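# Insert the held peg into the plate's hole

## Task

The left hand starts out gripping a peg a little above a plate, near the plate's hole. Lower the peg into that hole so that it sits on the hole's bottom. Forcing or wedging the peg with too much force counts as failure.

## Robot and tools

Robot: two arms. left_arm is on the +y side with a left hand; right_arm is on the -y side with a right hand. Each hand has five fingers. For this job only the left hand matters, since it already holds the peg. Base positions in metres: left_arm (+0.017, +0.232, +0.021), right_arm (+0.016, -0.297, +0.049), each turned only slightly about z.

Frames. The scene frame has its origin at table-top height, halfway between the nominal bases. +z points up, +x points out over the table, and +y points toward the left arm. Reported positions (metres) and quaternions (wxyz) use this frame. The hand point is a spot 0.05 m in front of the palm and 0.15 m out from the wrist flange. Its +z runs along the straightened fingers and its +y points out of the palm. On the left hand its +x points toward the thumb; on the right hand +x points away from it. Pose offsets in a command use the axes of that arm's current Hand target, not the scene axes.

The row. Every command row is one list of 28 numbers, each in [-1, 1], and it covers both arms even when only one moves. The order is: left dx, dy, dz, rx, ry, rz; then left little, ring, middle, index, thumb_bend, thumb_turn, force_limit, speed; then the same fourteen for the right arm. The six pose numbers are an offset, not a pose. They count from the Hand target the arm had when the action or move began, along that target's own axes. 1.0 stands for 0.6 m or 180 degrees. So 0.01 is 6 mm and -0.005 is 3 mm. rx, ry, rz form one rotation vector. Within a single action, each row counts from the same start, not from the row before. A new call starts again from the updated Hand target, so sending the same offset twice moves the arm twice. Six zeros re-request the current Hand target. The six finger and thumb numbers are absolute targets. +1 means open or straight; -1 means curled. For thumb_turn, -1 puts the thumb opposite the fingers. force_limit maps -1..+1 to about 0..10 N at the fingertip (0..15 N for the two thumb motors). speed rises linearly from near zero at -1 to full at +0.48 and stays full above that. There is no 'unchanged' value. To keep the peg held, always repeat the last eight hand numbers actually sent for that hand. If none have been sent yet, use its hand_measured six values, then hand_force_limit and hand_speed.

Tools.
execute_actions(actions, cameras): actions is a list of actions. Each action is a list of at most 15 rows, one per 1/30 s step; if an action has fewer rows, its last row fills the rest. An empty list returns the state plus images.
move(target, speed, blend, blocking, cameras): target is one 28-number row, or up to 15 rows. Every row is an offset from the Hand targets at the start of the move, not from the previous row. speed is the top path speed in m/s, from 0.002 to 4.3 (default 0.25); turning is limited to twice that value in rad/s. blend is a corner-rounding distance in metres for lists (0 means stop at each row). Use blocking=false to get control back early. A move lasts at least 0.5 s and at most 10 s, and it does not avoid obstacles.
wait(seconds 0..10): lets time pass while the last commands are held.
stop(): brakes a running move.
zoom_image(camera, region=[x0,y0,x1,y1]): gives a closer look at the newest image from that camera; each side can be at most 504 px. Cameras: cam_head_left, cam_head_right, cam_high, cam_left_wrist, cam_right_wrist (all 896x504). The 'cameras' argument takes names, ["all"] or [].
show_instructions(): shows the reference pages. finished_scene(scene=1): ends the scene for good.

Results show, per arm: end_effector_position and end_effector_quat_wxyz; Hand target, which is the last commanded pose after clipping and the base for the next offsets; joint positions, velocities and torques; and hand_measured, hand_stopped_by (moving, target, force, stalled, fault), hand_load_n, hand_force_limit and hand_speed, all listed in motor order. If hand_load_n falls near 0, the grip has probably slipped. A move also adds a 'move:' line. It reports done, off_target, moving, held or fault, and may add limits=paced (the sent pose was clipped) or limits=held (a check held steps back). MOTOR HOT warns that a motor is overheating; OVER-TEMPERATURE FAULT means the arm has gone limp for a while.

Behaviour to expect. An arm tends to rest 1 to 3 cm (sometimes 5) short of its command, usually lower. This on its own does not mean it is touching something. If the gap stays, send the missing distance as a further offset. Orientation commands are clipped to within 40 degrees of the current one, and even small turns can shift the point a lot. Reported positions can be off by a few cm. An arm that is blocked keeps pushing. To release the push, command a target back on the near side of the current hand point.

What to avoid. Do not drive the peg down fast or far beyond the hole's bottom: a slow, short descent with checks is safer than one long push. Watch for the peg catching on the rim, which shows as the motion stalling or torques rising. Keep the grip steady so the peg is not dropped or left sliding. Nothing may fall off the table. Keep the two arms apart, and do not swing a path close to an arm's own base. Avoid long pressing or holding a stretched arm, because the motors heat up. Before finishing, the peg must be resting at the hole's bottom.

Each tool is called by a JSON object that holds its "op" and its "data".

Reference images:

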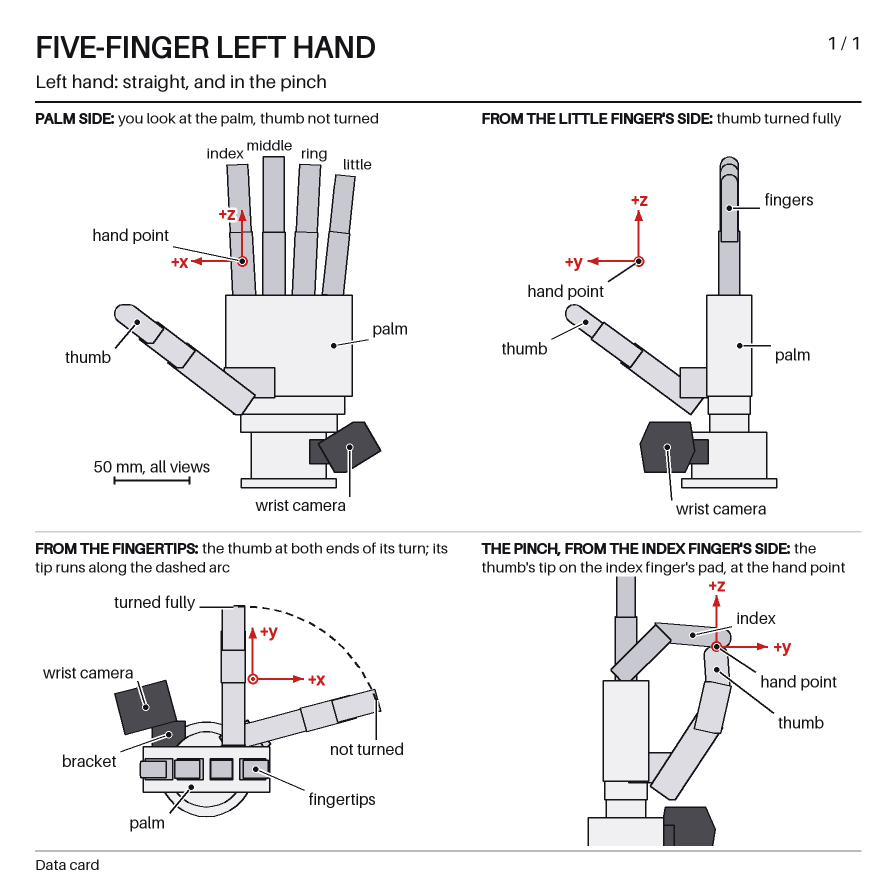

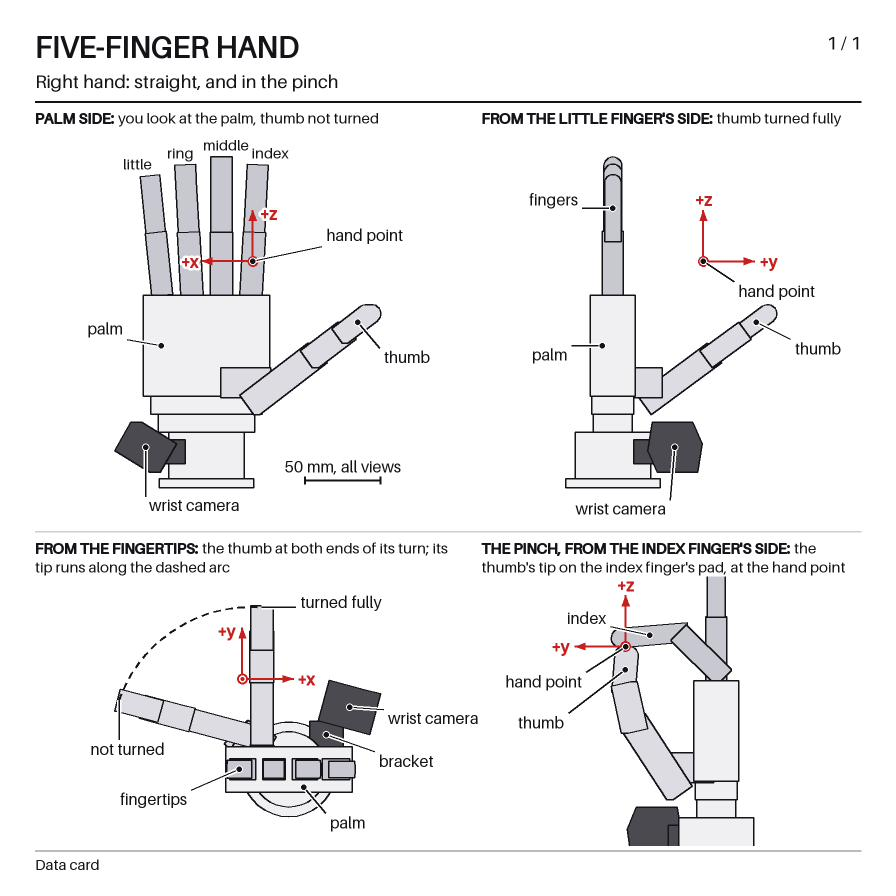

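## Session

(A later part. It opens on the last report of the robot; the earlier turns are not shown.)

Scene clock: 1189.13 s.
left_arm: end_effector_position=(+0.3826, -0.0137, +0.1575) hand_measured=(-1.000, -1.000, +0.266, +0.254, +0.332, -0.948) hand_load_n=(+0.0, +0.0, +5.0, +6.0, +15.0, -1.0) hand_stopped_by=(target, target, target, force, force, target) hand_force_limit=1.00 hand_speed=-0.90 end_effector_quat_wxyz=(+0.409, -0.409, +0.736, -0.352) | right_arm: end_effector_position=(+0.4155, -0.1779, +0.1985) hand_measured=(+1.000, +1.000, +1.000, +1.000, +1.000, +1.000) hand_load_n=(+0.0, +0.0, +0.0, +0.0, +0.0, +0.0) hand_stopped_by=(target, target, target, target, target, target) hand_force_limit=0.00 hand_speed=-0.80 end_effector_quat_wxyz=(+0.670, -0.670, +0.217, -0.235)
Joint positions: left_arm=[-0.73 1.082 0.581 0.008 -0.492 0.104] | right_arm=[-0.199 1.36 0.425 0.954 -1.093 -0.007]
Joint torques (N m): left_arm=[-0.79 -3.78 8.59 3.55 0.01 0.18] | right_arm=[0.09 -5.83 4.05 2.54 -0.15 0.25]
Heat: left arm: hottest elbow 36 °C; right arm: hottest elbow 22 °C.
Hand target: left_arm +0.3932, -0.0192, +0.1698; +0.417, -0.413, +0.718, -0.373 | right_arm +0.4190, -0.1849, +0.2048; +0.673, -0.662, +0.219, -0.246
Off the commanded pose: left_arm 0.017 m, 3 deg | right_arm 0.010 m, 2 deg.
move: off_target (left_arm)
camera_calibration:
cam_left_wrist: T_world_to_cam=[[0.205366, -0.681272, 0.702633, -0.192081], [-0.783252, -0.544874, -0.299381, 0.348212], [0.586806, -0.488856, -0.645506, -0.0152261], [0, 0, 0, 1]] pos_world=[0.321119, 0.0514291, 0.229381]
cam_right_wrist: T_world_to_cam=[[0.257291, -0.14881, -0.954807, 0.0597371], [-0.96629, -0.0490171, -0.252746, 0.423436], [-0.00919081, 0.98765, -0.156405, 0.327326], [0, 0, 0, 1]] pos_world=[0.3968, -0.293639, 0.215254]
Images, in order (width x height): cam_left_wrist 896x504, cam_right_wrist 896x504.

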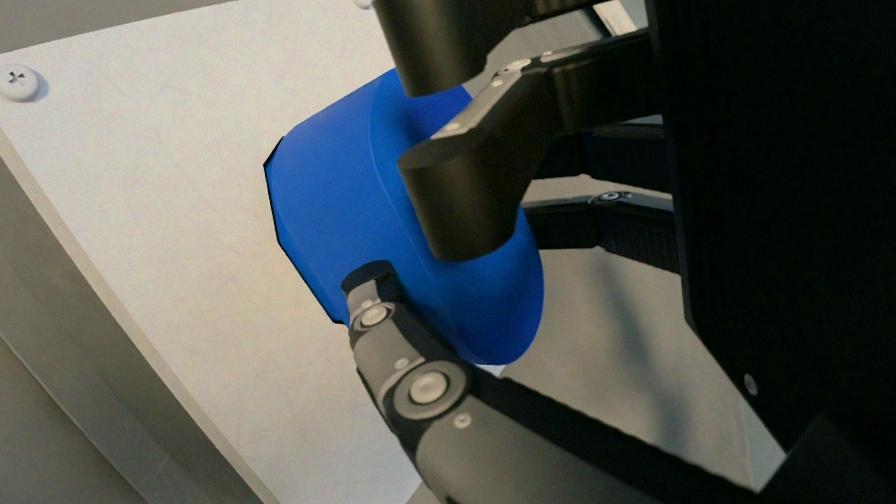

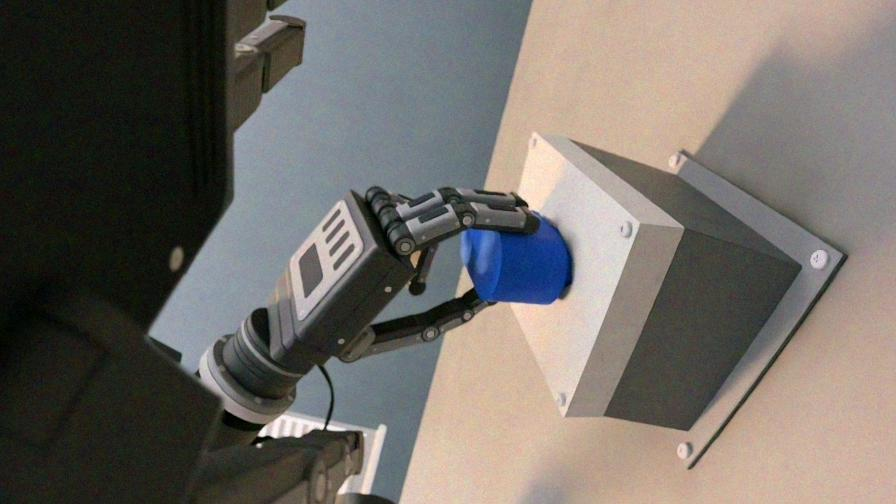

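{"op": "move", "data": {"target": [0.0003,0.0060,0.0016,-0.0010,0,0.0008,-1.0,-1.0,0.264,0.254,0.326,-0.948,1.0,-0.9,0,0,0,0,0,0,1,1,1,1,1,1,0.0,-0.8], "speed": 0.02, "cameras": ["cam_left_wrist","cam_right_wrist"]}}

{"op": "zoom_image", "data": {"camera": "cam_left_wrist", "region": [240, 120, 360, 350]}}

{"op": "zoom_image", "data": {"camera": "cam_right_wrist", "region": [425, 195, 585, 315]}}

Scene clock: 1194.97 s.
left_arm: end_effector_position=(+0.3825, -0.0141, +0.1574) hand_measured=(-1.000, -1.000, +0.266, +0.254, +0.332, -0.948) hand_load_n=(+0.0, +0.0, +5.0, +5.5, +15.0, -2.5) hand_stopped_by=(target, target, target, force, force, target) hand_force_limit=1.00 hand_speed=-0.90 end_effector_quat_wxyz=(+0.410, -0.409, +0.735, -0.354) | right_arm: end_effector_position=(+0.4155, -0.1779, +0.1985) hand_measured=(+1.000, +1.000, +1.000, +1.000, +1.000, +1.000) hand_load_n=(+0.0, +0.0, +0.0, +0.0, +0.0, +0.0) hand_stopped_by=(target, target, target, target, target, target) hand_force_limit=0.00 hand_speed=-0.80 end_effector_quat_wxyz=(+0.670, -0.670, +0.217, -0.235)
Joint positions: left_arm=[-0.731 1.082 0.578 0.015 -0.493 0.104] | right_arm=[-0.199 1.36 0.425 0.954 -1.093 -0.007]
Joint torques (N m): left_arm=[-0.79 -3.43 8.4 3.56 0.06 0.19] | right_arm=[0.09 -5.95 4.05 2.52 -0.13 0.25]
Heat: left arm: hottest elbow 36 °C; right arm: hottest elbow 22 °C.
Hand target: left_arm +0.3930, -0.0182, +0.1662; +0.417, -0.413, +0.720, -0.372 | right_arm +0.4190, -0.1849, +0.2048; +0.673, -0.662, +0.219, -0.246
Off the commanded pose: left_arm 0.014 m, 3 deg | right_arm 0.010 m, 2 deg.
move: off_target (left_arm)
camera_calibration:
cam_left_wrist: T_world_to_cam=[[0.202568, -0.679488, 0.705168, -0.191651], [-0.78219, -0.545526, -0.300967, 0.347805], [0.589191, -0.490609, -0.641995, -0.0168855], [0, 0, 0, 1]] pos_world=[0.320821, 0.0512278, 0.228984]
cam_right_wrist: T_world_to_cam=[[0.257291, -0.14881, -0.954807, 0.0597371], [-0.96629, -0.0490171, -0.252746, 0.423436], [-0.00919081, 0.98765, -0.156405, 0.327326], [0, 0, 0, 1]] pos_world=[0.3968, -0.293639, 0.215254]
Images, in order (width x height): cam_left_wrist 896x504, cam_right_wrist 896x504.

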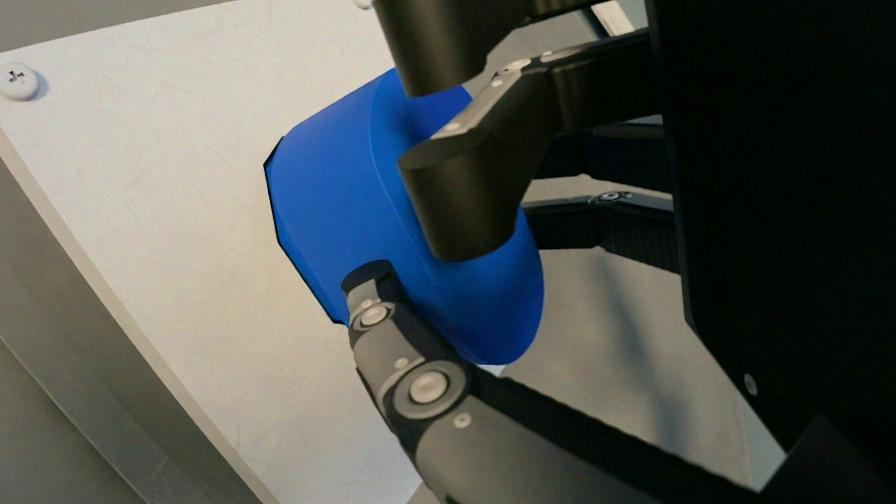

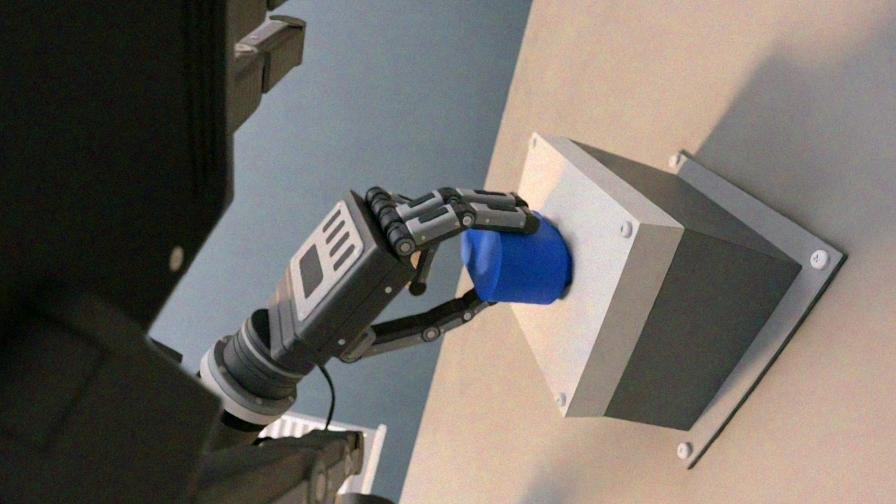

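Scaled by 2.191.

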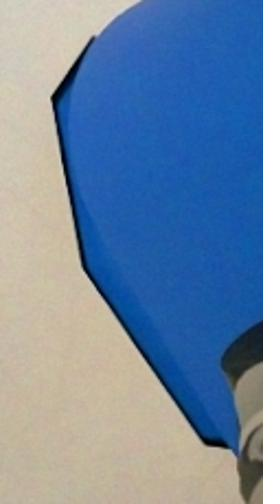

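Scaled by 3.150.

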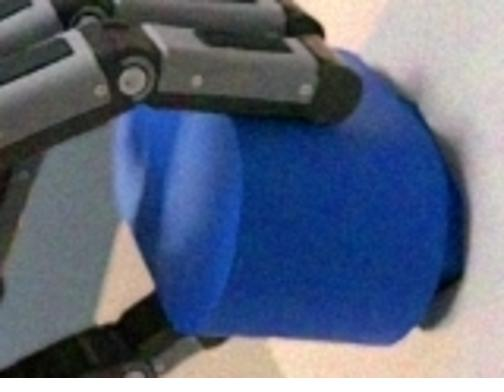

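{"op": "move", "data": {"target": [0.0016,0.0054,0.0035,-0.0057,0.0008,0.0036,-1.0,-1.0,0.264,0.254,0.326,-0.948,1.0,-0.9,0,0,0,0,0,0,1,1,1,1,1,1,0.0,-0.8], "speed": 0.02, "cameras": ["cam_left_wrist","cam_right_wrist"]}}

{"op": "zoom_image", "data": {"camera": "cam_left_wrist", "region": [240, 120, 360, 350]}}

{"op": "zoom_image", "data": {"camera": "cam_right_wrist", "region": [425, 195, 585, 315]}}

Scene clock: 1215.00 s.
left_arm: end_effector_position=(+0.3825, -0.0138, +0.1570) hand_measured=(-1.000, -1.000, +0.266, +0.254, +0.332, -0.948) hand_load_n=(+0.0, +0.0, +5.5, +5.0, +15.0, -2.5) hand_stopped_by=(target, target, target, force, force, target) hand_force_limit=1.00 hand_speed=-0.90 end_effector_quat_wxyz=(+0.411, -0.408, +0.735, -0.352) | right_arm: end_effector_position=(+0.4155, -0.1779, +0.1985) hand_measured=(+1.000, +1.000, +1.000, +1.000, +1.000, +1.000) hand_load_n=(+0.0, +0.0, +0.0, +0.0, +0.0, +0.0) hand_stopped_by=(target, target, target, target, target, target) hand_force_limit=0.00 hand_speed=-0.80 end_effector_quat_wxyz=(+0.670, -0.670, +0.217, -0.235)
Joint positions: left_arm=[-0.733 1.083 0.578 0.015 -0.498 0.105] | right_arm=[-0.199 1.36 0.425 0.954 -1.093 -0.007]
Joint torques (N m): left_arm=[-0.73 -2.55 9.09 2.96 0.1 0.21] | right_arm=[0.09 -5.89 4.04 2.54 -0.14 0.25]
Heat: left arm: hottest elbow 35 °C; right arm: hottest elbow 22 °C.
Hand target: left_arm +0.3937, -0.0182, +0.1623; +0.415, -0.412, +0.726, -0.363 | right_arm +0.4190, -0.1849, +0.2048; +0.673, -0.662, +0.219, -0.246
Off the commanded pose: left_arm 0.013 m, 2 deg | right_arm 0.010 m, 2 deg.
move: off_target (left_arm)
camera_calibration:
cam_left_wrist: T_world_to_cam=[[0.203433, -0.681901, 0.702585, -0.191031], [-0.780988, -0.545794, -0.303591, 0.347735], [0.590486, -0.48695, -0.643589, -0.0172407], [0, 0, 0, 1]] pos_world=[0.320619, 0.0511319, 0.228689]
cam_right_wrist: T_world_to_cam=[[0.257291, -0.14881, -0.954807, 0.0597371], [-0.96629, -0.0490171, -0.252746, 0.423436], [-0.00919081, 0.98765, -0.156405, 0.327326], [0, 0, 0, 1]] pos_world=[0.3968, -0.293639, 0.215254]
Images, in order (width x height): cam_left_wrist 896x504, cam_right_wrist 896x504.

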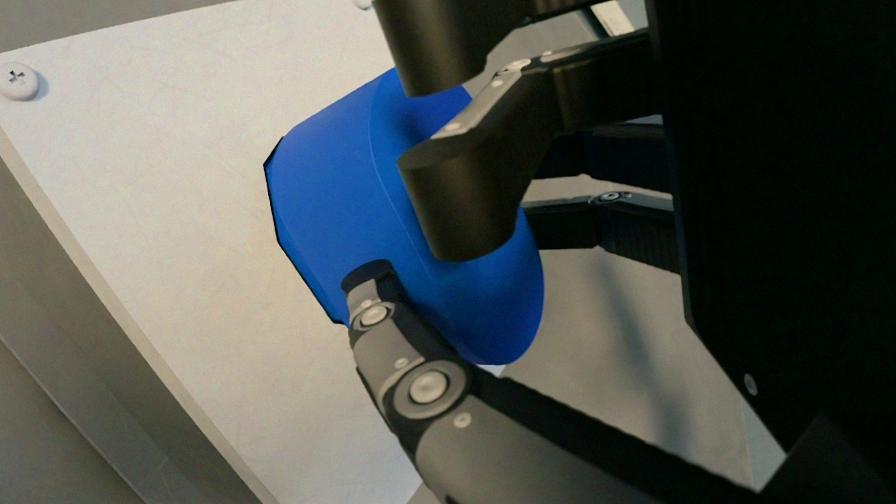

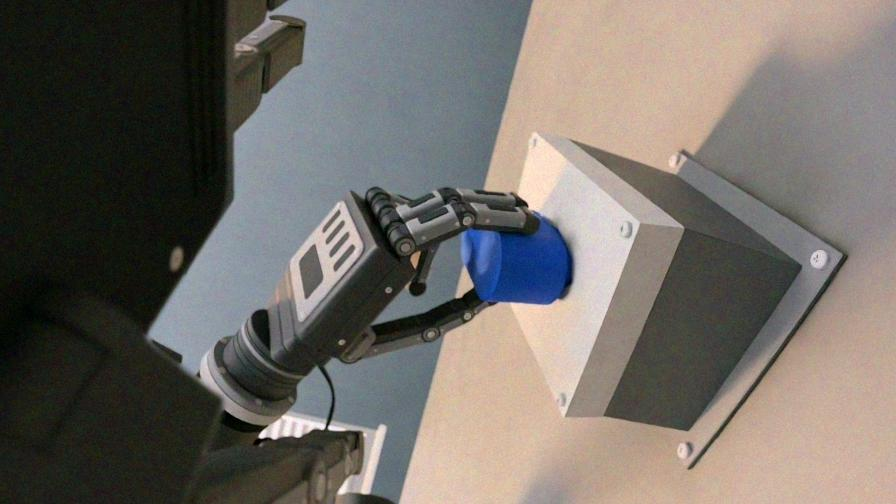

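Scaled by 2.191.

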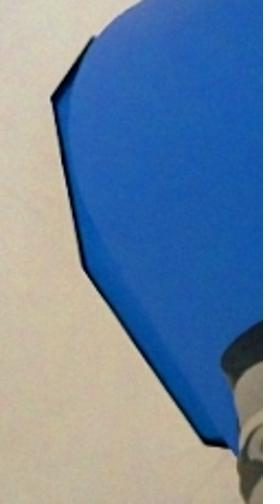

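Scaled by 3.150.

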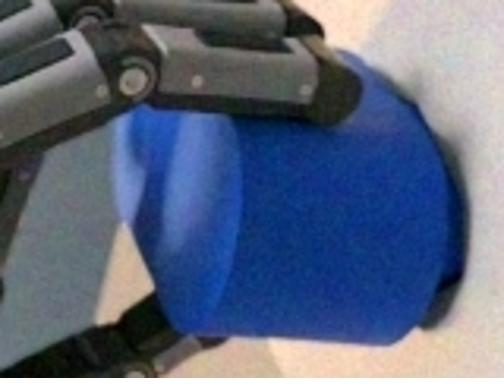

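{"op": "move", "data": {"target": [-0.0024,-0.0081,-0.0053,0,0,0,-1.0,-1.0,0.264,0.254,0.326,-0.948,1.0,-0.9,0,0,0,0,0,0,1,1,1,1,1,1,0.0,-0.8], "speed": 0.02, "cameras": ["cam_left_wrist","cam_right_wrist", "cam_high"]}}

{"op": "zoom_image", "data": {"camera": "cam_right_wrist", "region": [425, 195, 585, 315]}}

{"op": "zoom_image", "data": {"camera": "cam_left_wrist", "region": [240, 120, 360, 350]}}

Scene clock: 1230.37 s.
left_arm: end_effector_position=(+0.3825, -0.0138, +0.1570) hand_measured=(-1.000, -1.000, +0.266, +0.254, +0.332, -0.948) hand_load_n=(+0.0, +0.5, +5.0, +5.0, +15.0, -2.5) hand_stopped_by=(target, target, target, force, force, target) hand_force_limit=1.00 hand_speed=-0.90 end_effector_quat_wxyz=(+0.411, -0.408, +0.735, -0.352) | right_arm: end_effector_position=(+0.4155, -0.1779, +0.1985) hand_measured=(+1.000, +1.000, +1.000, +1.000, +1.000, +1.000) hand_load_n=(+0.0, +0.0, +0.0, +0.0, +0.0, -0.5) hand_stopped_by=(target, target, target, target, target, target) hand_force_limit=0.00 hand_speed=-0.80 end_effector_quat_wxyz=(+0.670, -0.670, +0.217, -0.235)
Joint positions: left_arm=[-0.733 1.083 0.578 0.015 -0.498 0.105] | right_arm=[-0.199 1.36 0.425 0.954 -1.093 -0.007]
Joint torques (N m): left_arm=[-0.85 -3.49 9.83 2.14 0.04 0.2] | right_arm=[0.09 -5.89 4.05 2.54 -0.14 0.25]
Heat: left arm: hottest elbow 36 °C; right arm: hottest elbow 22 °C.
Hand target: left_arm +0.3927, -0.0183, +0.1682; +0.415, -0.412, +0.726, -0.363 | right_arm +0.4190, -0.1849, +0.2048; +0.673, -0.662, +0.219, -0.246
Off the commanded pose: left_arm 0.016 m, 2 deg | right_arm 0.010 m, 2 deg.
move: off_target (left_arm)
camera_calibration:
cam_left_wrist: T_world_to_cam=[[0.203433, -0.681901, 0.702585, -0.191031], [-0.780988, -0.545794, -0.303591, 0.347735], [0.590486, -0.48695, -0.643589, -0.0172407], [0, 0, 0, 1]] pos_world=[0.320619, 0.0511319, 0.228689]
cam_right_wrist: T_world_to_cam=[[0.257291, -0.14881, -0.954807, 0.0597371], [-0.96629, -0.0490171, -0.252746, 0.423436], [-0.00919081, 0.98765, -0.156405, 0.327326], [0, 0, 0, 1]] pos_world=[0.3968, -0.293639, 0.215254]
Images, in order (width x height): cam_high 896x504, cam_left_wrist 896x504, cam_right_wrist 896x504.

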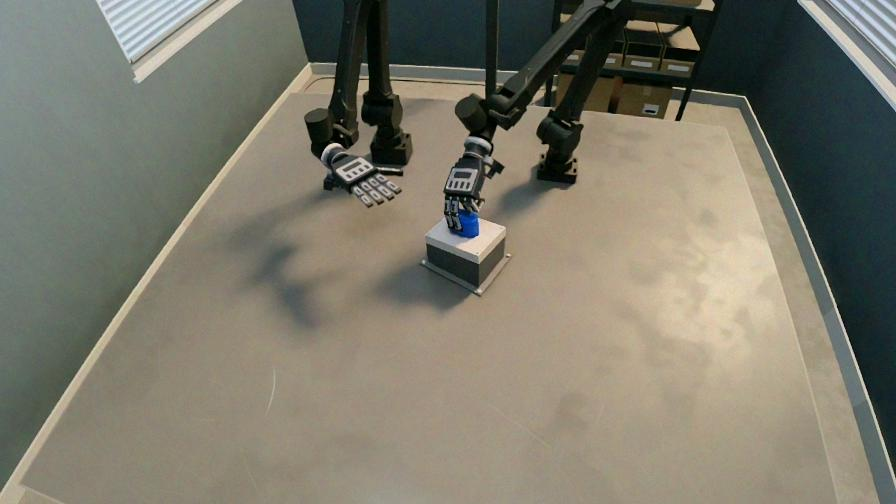

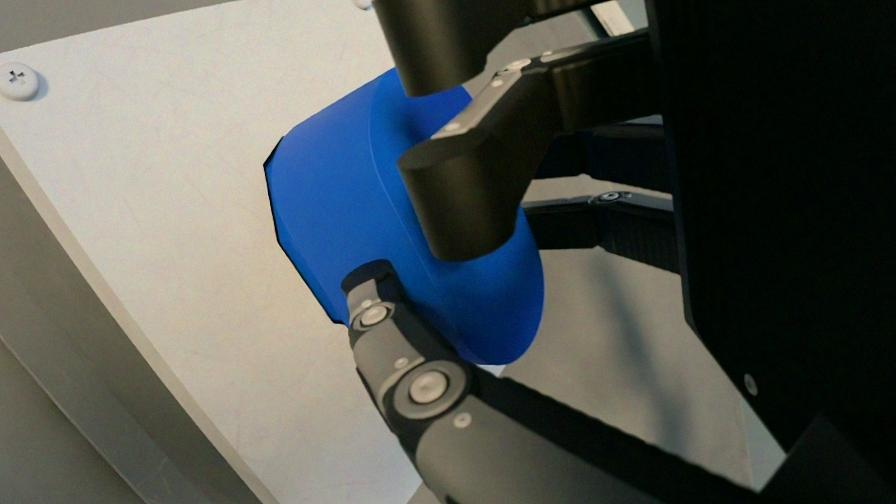

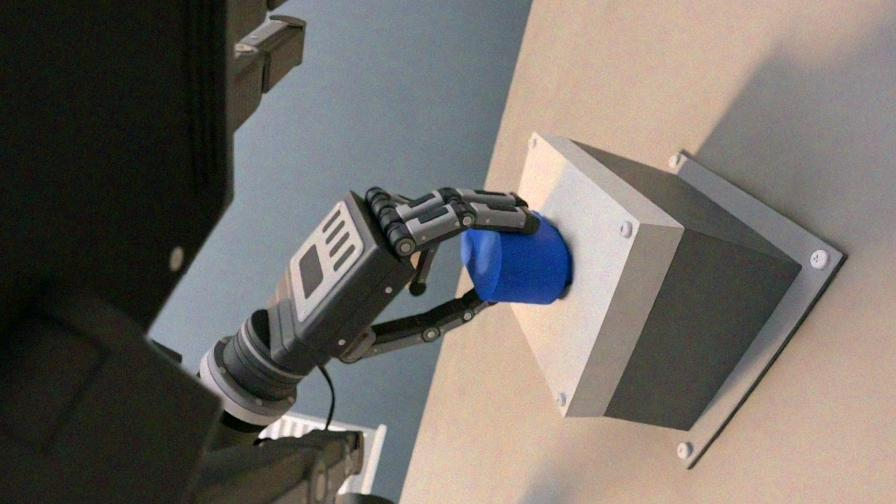

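Scaled by 3.150.

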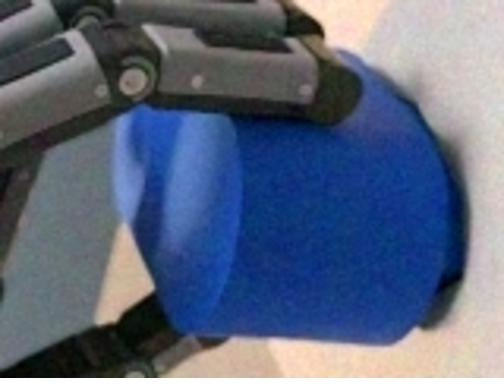

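Scaled by 2.191.

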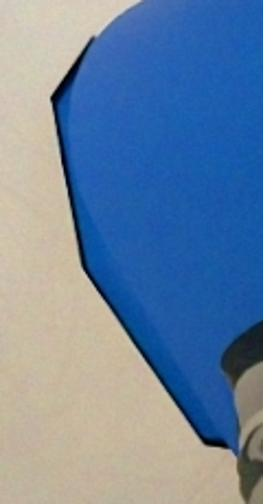

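{"op": "execute_actions", "data": {"actions": []}}

{"op": "zoom_image", "data": {"camera": "cam_right_wrist", "region": [425, 195, 585, 315]}}

{"op": "zoom_image", "data": {"camera": "cam_left_wrist", "region": [300, 150, 600, 400]}}

Scene clock: 1241.20 s.
left_arm: end_effector_position=(+0.3825, -0.0138, +0.1570) hand_measured=(-1.000, -1.000, +0.266, +0.254, +0.332, -0.948) hand_load_n=(+0.0, +0.0, +5.5, +5.0, +15.0, -2.5) hand_stopped_by=(target, target, target, force, force, target) hand_force_limit=1.00 hand_speed=-0.90 end_effector_quat_wxyz=(+0.411, -0.408, +0.735, -0.352) | right_arm: end_effector_position=(+0.4155, -0.1779, +0.1985) hand_measured=(+1.000, +1.000, +1.000, +1.000, +1.000, +1.000) hand_load_n=(+0.0, +0.0, +0.0, +0.0, +0.0, +0.0) hand_stopped_by=(target, target, target, target, target, target) hand_force_limit=0.00 hand_speed=-0.80 end_effector_quat_wxyz=(+0.670, -0.670, +0.217, -0.235)
Joint positions: left_arm=[-0.733 1.083 0.578 0.015 -0.498 0.105] | right_arm=[-0.199 1.36 0.425 0.954 -1.093 -0.007]
Joint velocities: within noise
Joint torques (N m): left_arm=[-0.91 -3.49 9.83 2.15 0.03 0.2] | right_arm=[0.09 -5.83 4.04 2.54 -0.14 0.25]
Heat: left arm: hottest elbow 36 °C; right arm: hottest elbow 22 °C.
Hand target: left_arm +0.3927, -0.0183, +0.1682; +0.415, -0.412, +0.726, -0.363 | right_arm +0.4190, -0.1849, +0.2048; +0.673, -0.662, +0.219, -0.246
Off the commanded pose: left_arm 0.016 m, 2 deg | right_arm 0.010 m, 2 deg.
camera_calibration:
cam_left_wrist: T_world_to_cam=[[0.203433, -0.681901, 0.702585, -0.191031], [-0.780988, -0.545794, -0.303591, 0.347735], [0.590486, -0.48695, -0.643589, -0.0172407], [0, 0, 0, 1]] pos_world=[0.320619, 0.0511319, 0.228689]
cam_right_wrist: T_world_to_cam=[[0.257291, -0.14881, -0.954807, 0.0597371], [-0.96629, -0.0490171, -0.252746, 0.423436], [-0.00919081, 0.98765, -0.156405, 0.327326], [0, 0, 0, 1]] pos_world=[0.3968, -0.293639, 0.215254]

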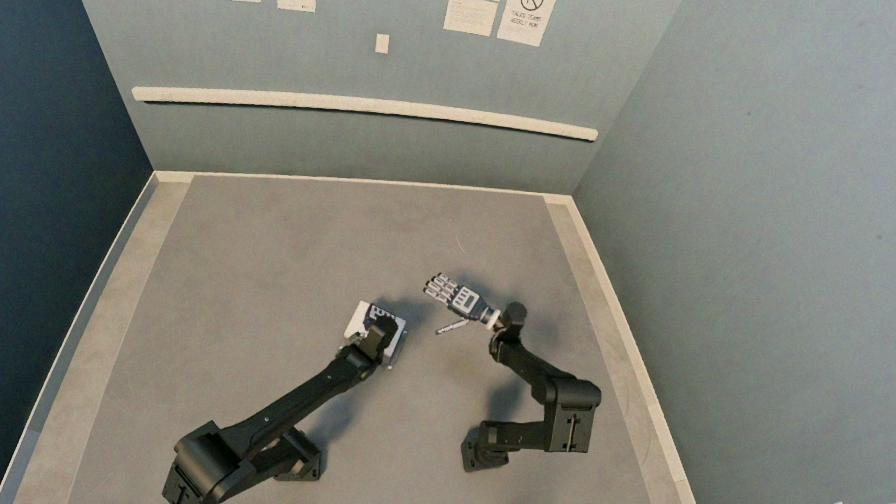

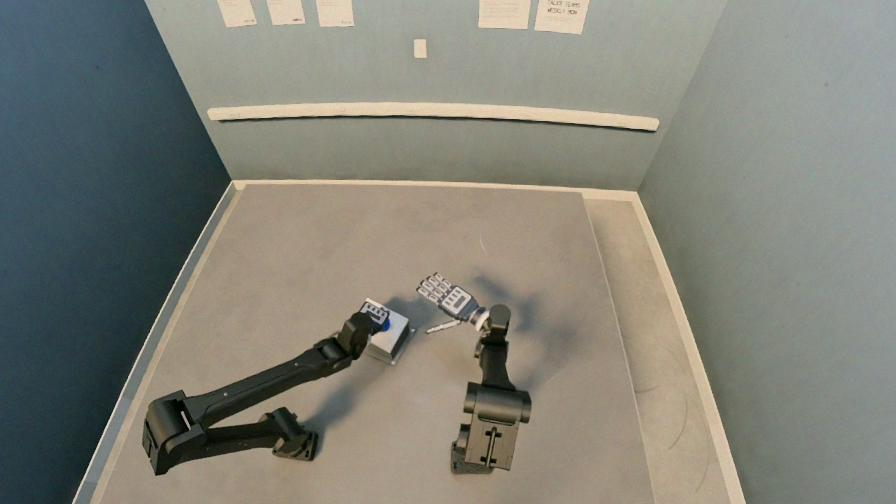

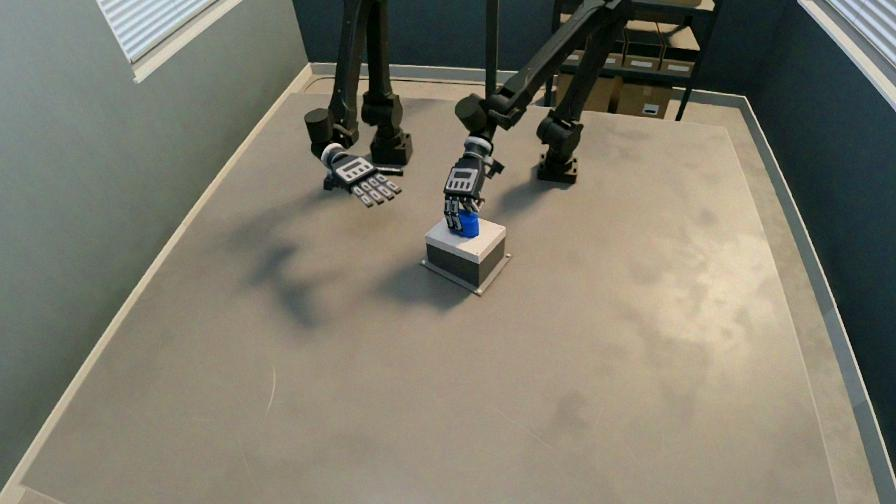

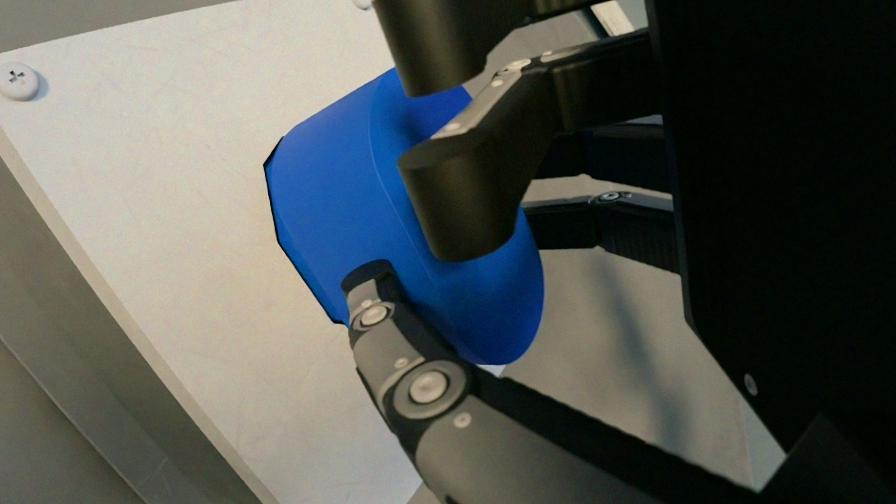

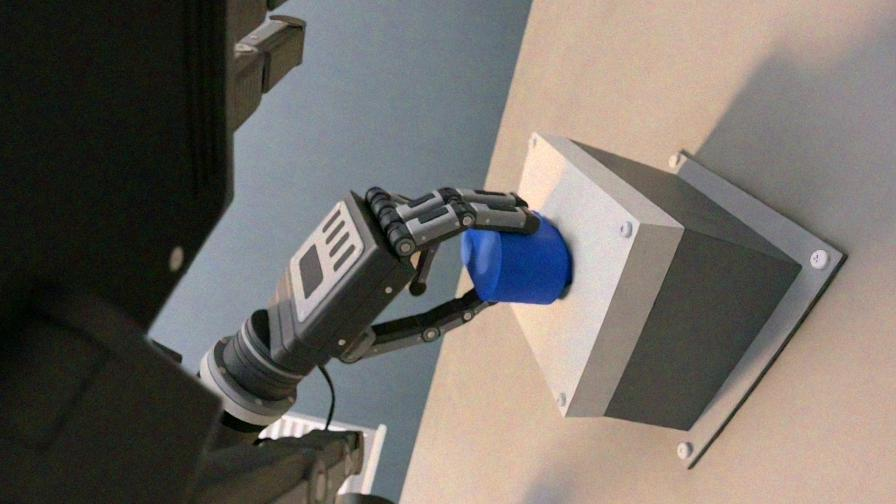

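Scaled by 3.150.

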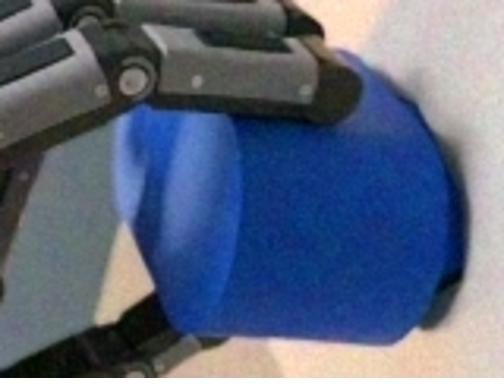

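Scaled by 1.680.

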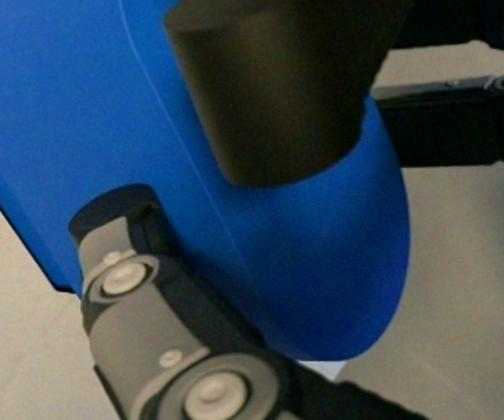

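{"op": "execute_actions", "data": {"actions": [[[0,0,0,0,0,0,-1.0,-1.0,0.30,0.29,0.326,-0.948,1.0,-0.9,0,0,0,0,0,0,1,1,1,1,1,1,0.0,-0.8]]], "cameras": ["cam_left_wrist","cam_right_wrist"]}}

{"op": "zoom_image", "data": {"camera": "cam_right_wrist", "region": [425, 195, 585, 315]}}

Scene clock: 1246.17 s.
left_arm: end_effector_position=(+0.3830, -0.0126, +0.1572) hand_measured=(-1.000, -1.000, +0.300, +0.290, +0.330, -0.948) hand_load_n=(+0.0, +0.0, +1.0, +0.0, +4.0, -2.0) hand_stopped_by=(target, target, target, target, force, target) hand_force_limit=1.00 hand_speed=-0.90 end_effector_quat_wxyz=(+0.413, -0.409, +0.734, -0.351) | right_arm: end_effector_position=(+0.4155, -0.1779, +0.1985) hand_measured=(+1.000, +1.000, +1.000, +1.000, +1.000, +1.000) hand_load_n=(+0.0, +0.0, +0.0, +0.0, +0.0, -0.5) hand_stopped_by=(target, target, target, target, target, target) hand_force_limit=0.00 hand_speed=-0.80 end_effector_quat_wxyz=(+0.670, -0.670, +0.217, -0.235)
Joint positions: left_arm=[-0.733 1.083 0.578 0.015 -0.504 0.107] | right_arm=[-0.199 1.36 0.425 0.954 -1.093 -0.007]
Joint torques (N m): left_arm=[-0.85 -3.49 9.83 2.14 0.04 0.18] | right_arm=[0.09 -5.89 4.04 2.52 -0.14 0.25]
Heat: left arm: hottest elbow 36 °C; right arm: hottest elbow 22 °C.
Hand target: left_arm +0.3927, -0.0183, +0.1682; +0.415, -0.412, +0.726, -0.363 | right_arm +0.4190, -0.1849, +0.2048; +0.673, -0.662, +0.219, -0.246
Off the commanded pose: left_arm 0.016 m, 2 deg | right_arm 0.010 m, 2 deg.
camera_calibration:
cam_left_wrist: T_world_to_cam=[[0.205065, -0.683404, 0.700648, -0.190854], [-0.777706, -0.548404, -0.307288, 0.348164], [0.59424, -0.481885, -0.643945, -0.0181881], [0, 0, 0, 1]] pos_world=[0.320715, 0.0517395, 0.228996]
cam_right_wrist: T_world_to_cam=[[0.257291, -0.14881, -0.954807, 0.0597371], [-0.96629, -0.0490171, -0.252746, 0.423436], [-0.00919081, 0.98765, -0.156405, 0.327326], [0, 0, 0, 1]] pos_world=[0.3968, -0.293639, 0.215254]
Images, in order (width x height): cam_left_wrist 896x504, cam_right_wrist 896x504.

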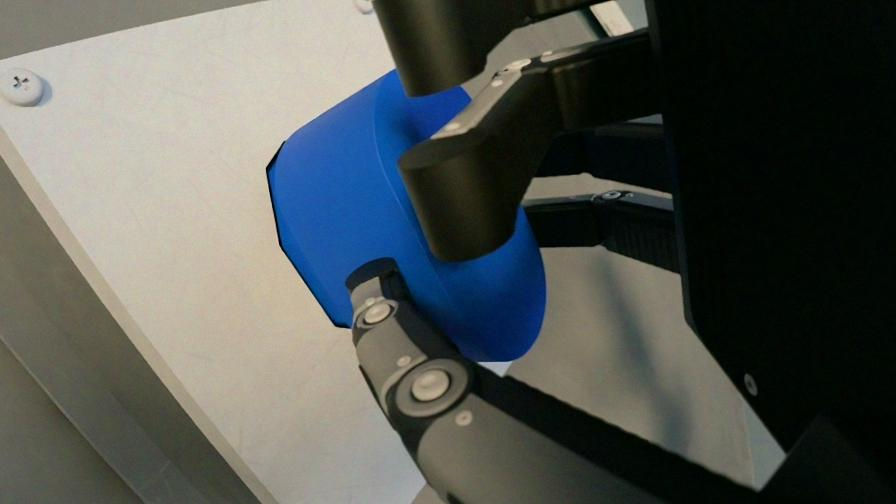

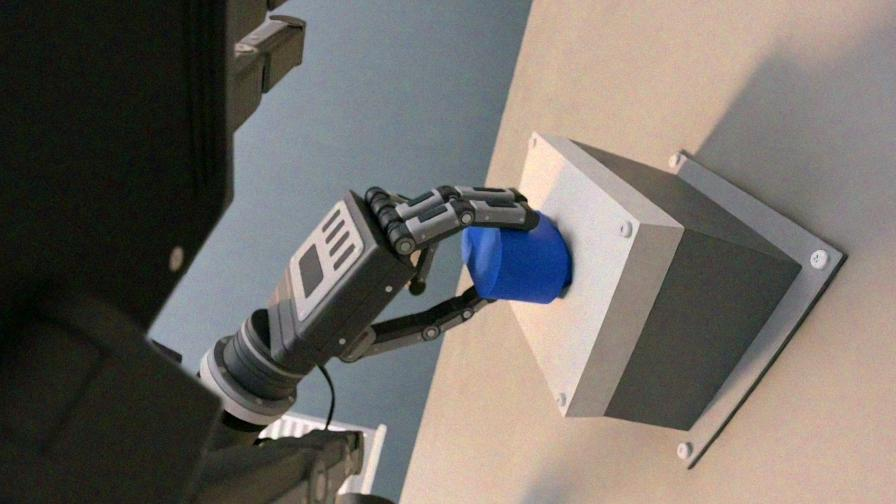

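Scaled by 3.150.

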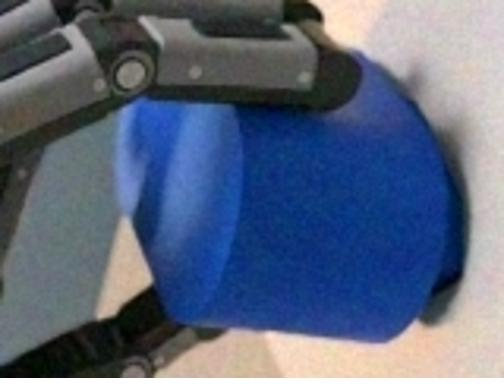

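{"op": "execute_actions", "data": {"actions": [[[0,0,0,0,0,0,-1.0,-1.0,0.40,0.39,0.326,-0.948,1.0,-0.9,0,0,0,0,0,0,1,1,1,1,1,1,0.0,-0.8]]], "cameras": ["cam_left_wrist","cam_right_wrist"]}}

{"op": "zoom_image", "data": {"camera": "cam_right_wrist", "region": [425, 195, 585, 315]}}

Scene clock: 1250.03 s.
left_arm: end_effector_position=(+0.3827, -0.0139, +0.1567) hand_measured=(-1.000, -1.000, +0.400, +0.390, +0.330, -0.948) hand_load_n=(+0.0, +0.0, +0.0, +0.0, +1.5, -0.5) hand_stopped_by=(target, target, target, target, force, target) hand_force_limit=1.00 hand_speed=-0.90 end_effector_quat_wxyz=(+0.409, -0.408, +0.736, -0.353) | right_arm: end_effector_position=(+0.4155, -0.1779, +0.1985) hand_measured=(+1.000, +1.000, +1.000, +1.000, +1.000, +1.000) hand_load_n=(+0.0, +0.0, +0.0, +0.0, +0.0, -0.5) hand_stopped_by=(target, target, target, target, target, target) hand_force_limit=0.00 hand_speed=-0.80 end_effector_quat_wxyz=(+0.670, -0.670, +0.217, -0.235)
Joint positions: left_arm=[-0.73 1.083 0.578 0.015 -0.49 0.107] | right_arm=[-0.199 1.36 0.425 0.954 -1.093 -0.007]
Joint torques (N m): left_arm=[-0.85 -3.6 9.84 2.14 -0.01 0.18] | right_arm=[0.09 -5.89 4.05 2.51 -0.14 0.25]
Heat: left arm: hottest elbow 36 °C; right arm: hottest elbow 22 °C.
Hand target: left_arm +0.3927, -0.0183, +0.1682; +0.415, -0.412, +0.726, -0.363 | right_arm +0.4190, -0.1849, +0.2048; +0.673, -0.662, +0.219, -0.246
Off the commanded pose: left_arm 0.016 m, 2 deg | right_arm 0.010 m, 2 deg.
camera_calibration:
cam_left_wrist: T_world_to_cam=[[0.201993, -0.68192, 0.702982, -0.190505], [-0.784009, -0.542764, -0.301227, 0.348525], [0.586966, -0.490298, -0.644266, -0.0161773], [0, 0, 0, 1]] pos_world=[0.321223, 0.0513256, 0.228485]
cam_right_wrist: T_world_to_cam=[[0.257291, -0.14881, -0.954807, 0.0597371], [-0.96629, -0.0490171, -0.252746, 0.423436], [-0.00919081, 0.98765, -0.156405, 0.327326], [0, 0, 0, 1]] pos_world=[0.3968, -0.293639, 0.215254]
Images, in order (width x height): cam_left_wrist 896x504, cam_right_wrist 896x504.

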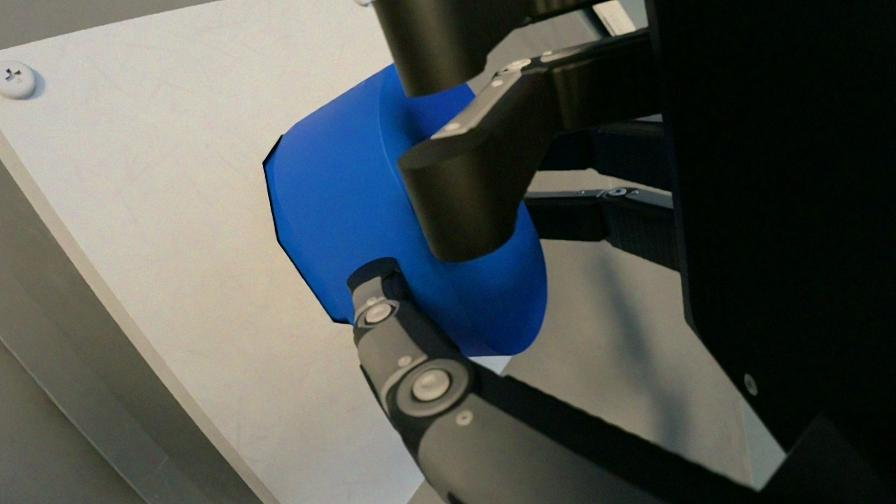

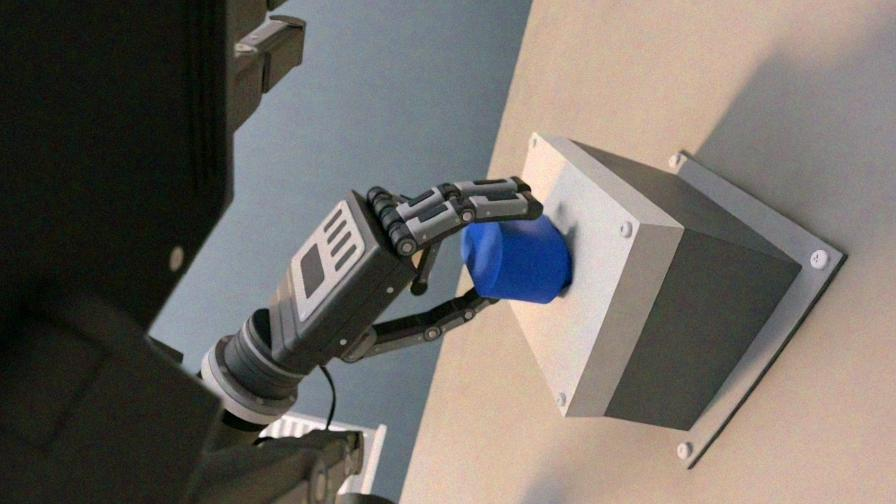

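Scaled by 3.150.

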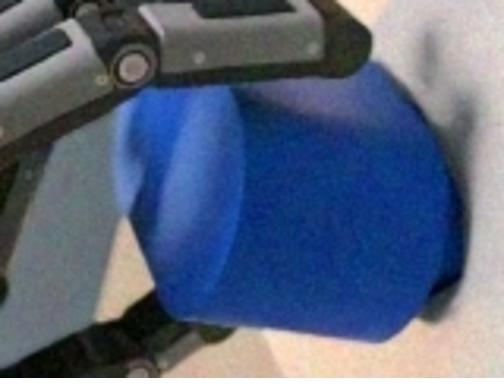

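{"op": "execute_actions", "data": {"actions": [[[0,0,0,0,0,0,-1.0,-1.0,0.9,0.9,0.326,-0.948,1.0,-0.5,0,0,0,0,0,0,1,1,1,1,1,1,0.0,-0.8]]], "cameras": ["cam_left_wrist","cam_right_wrist"]}}

{"op": "zoom_image", "data": {"camera": "cam_right_wrist", "region": [425, 195, 585, 315]}}

Scene clock: 1259.80 s.
left_arm: end_effector_position=(+0.3827, -0.0139, +0.1567) hand_measured=(-1.000, -1.000, +0.900, +0.900, +0.330, -0.948) hand_load_n=(+0.0, +0.0, +0.0, +0.0, +1.5, +0.0) hand_stopped_by=(target, target, target, target, force, target) hand_force_limit=1.00 hand_speed=-0.50 end_effector_quat_wxyz=(+0.409, -0.408, +0.736, -0.353) | right_arm: end_effector_position=(+0.4155, -0.1779, +0.1985) hand_measured=(+1.000, +1.000, +1.000, +1.000, +1.000, +1.000) hand_load_n=(+0.5, -0.5, +0.0, +0.0, +0.0, -0.5) hand_stopped_by=(target, target, target, target, target, target) hand_force_limit=0.00 hand_speed=-0.80 end_effector_quat_wxyz=(+0.670, -0.670, +0.217, -0.235)
Joint positions: left_arm=[-0.73 1.083 0.578 0.015 -0.49 0.107] | right_arm=[-0.199 1.36 0.425 0.954 -1.093 -0.007]
Joint torques (N m): left_arm=[-0.85 -3.6 9.84 2.15 -0.01 0.18] | right_arm=[0.09 -5.83 4.04 2.52 -0.14 0.25]
Heat: left arm: hottest elbow 36 °C; right arm: hottest elbow 22 °C.
Hand target: left_arm +0.3927, -0.0183, +0.1682; +0.415, -0.412, +0.726, -0.363 | right_arm +0.4190, -0.1849, +0.2048; +0.673, -0.662, +0.219, -0.246
Off the commanded pose: left_arm 0.016 m, 2 deg | right_arm 0.010 m, 2 deg.
camera_calibration:
cam_left_wrist: T_world_to_cam=[[0.201993, -0.68192, 0.702982, -0.190505], [-0.784009, -0.542764, -0.301227, 0.348525], [0.586966, -0.490298, -0.644266, -0.0161773], [0, 0, 0, 1]] pos_world=[0.321223, 0.0513256, 0.228485]
cam_right_wrist: T_world_to_cam=[[0.257291, -0.14881, -0.954807, 0.0597371], [-0.96629, -0.0490171, -0.252746, 0.423436], [-0.00919081, 0.98765, -0.156405, 0.327326], [0, 0, 0, 1]] pos_world=[0.3968, -0.293639, 0.215254]
Images, in order (width x height): cam_left_wrist 896x504, cam_right_wrist 896x504.

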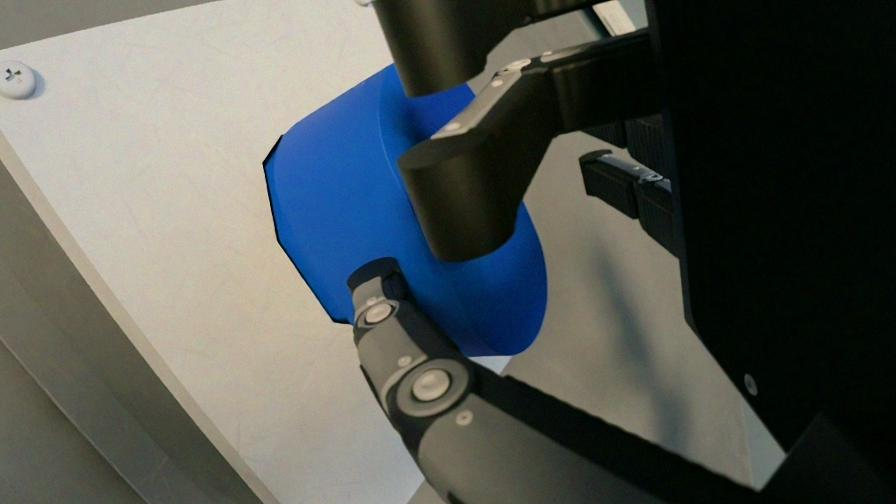

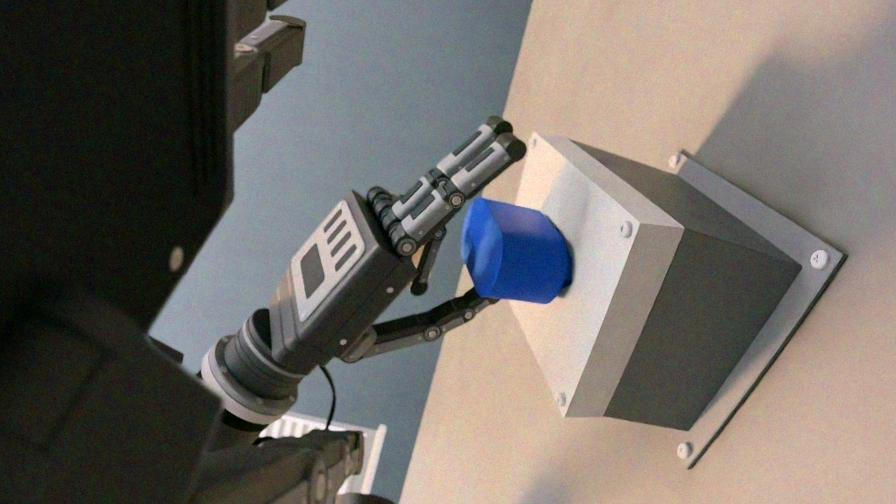

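Scaled by 3.150.

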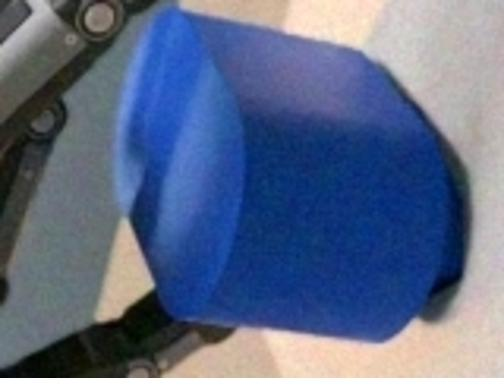

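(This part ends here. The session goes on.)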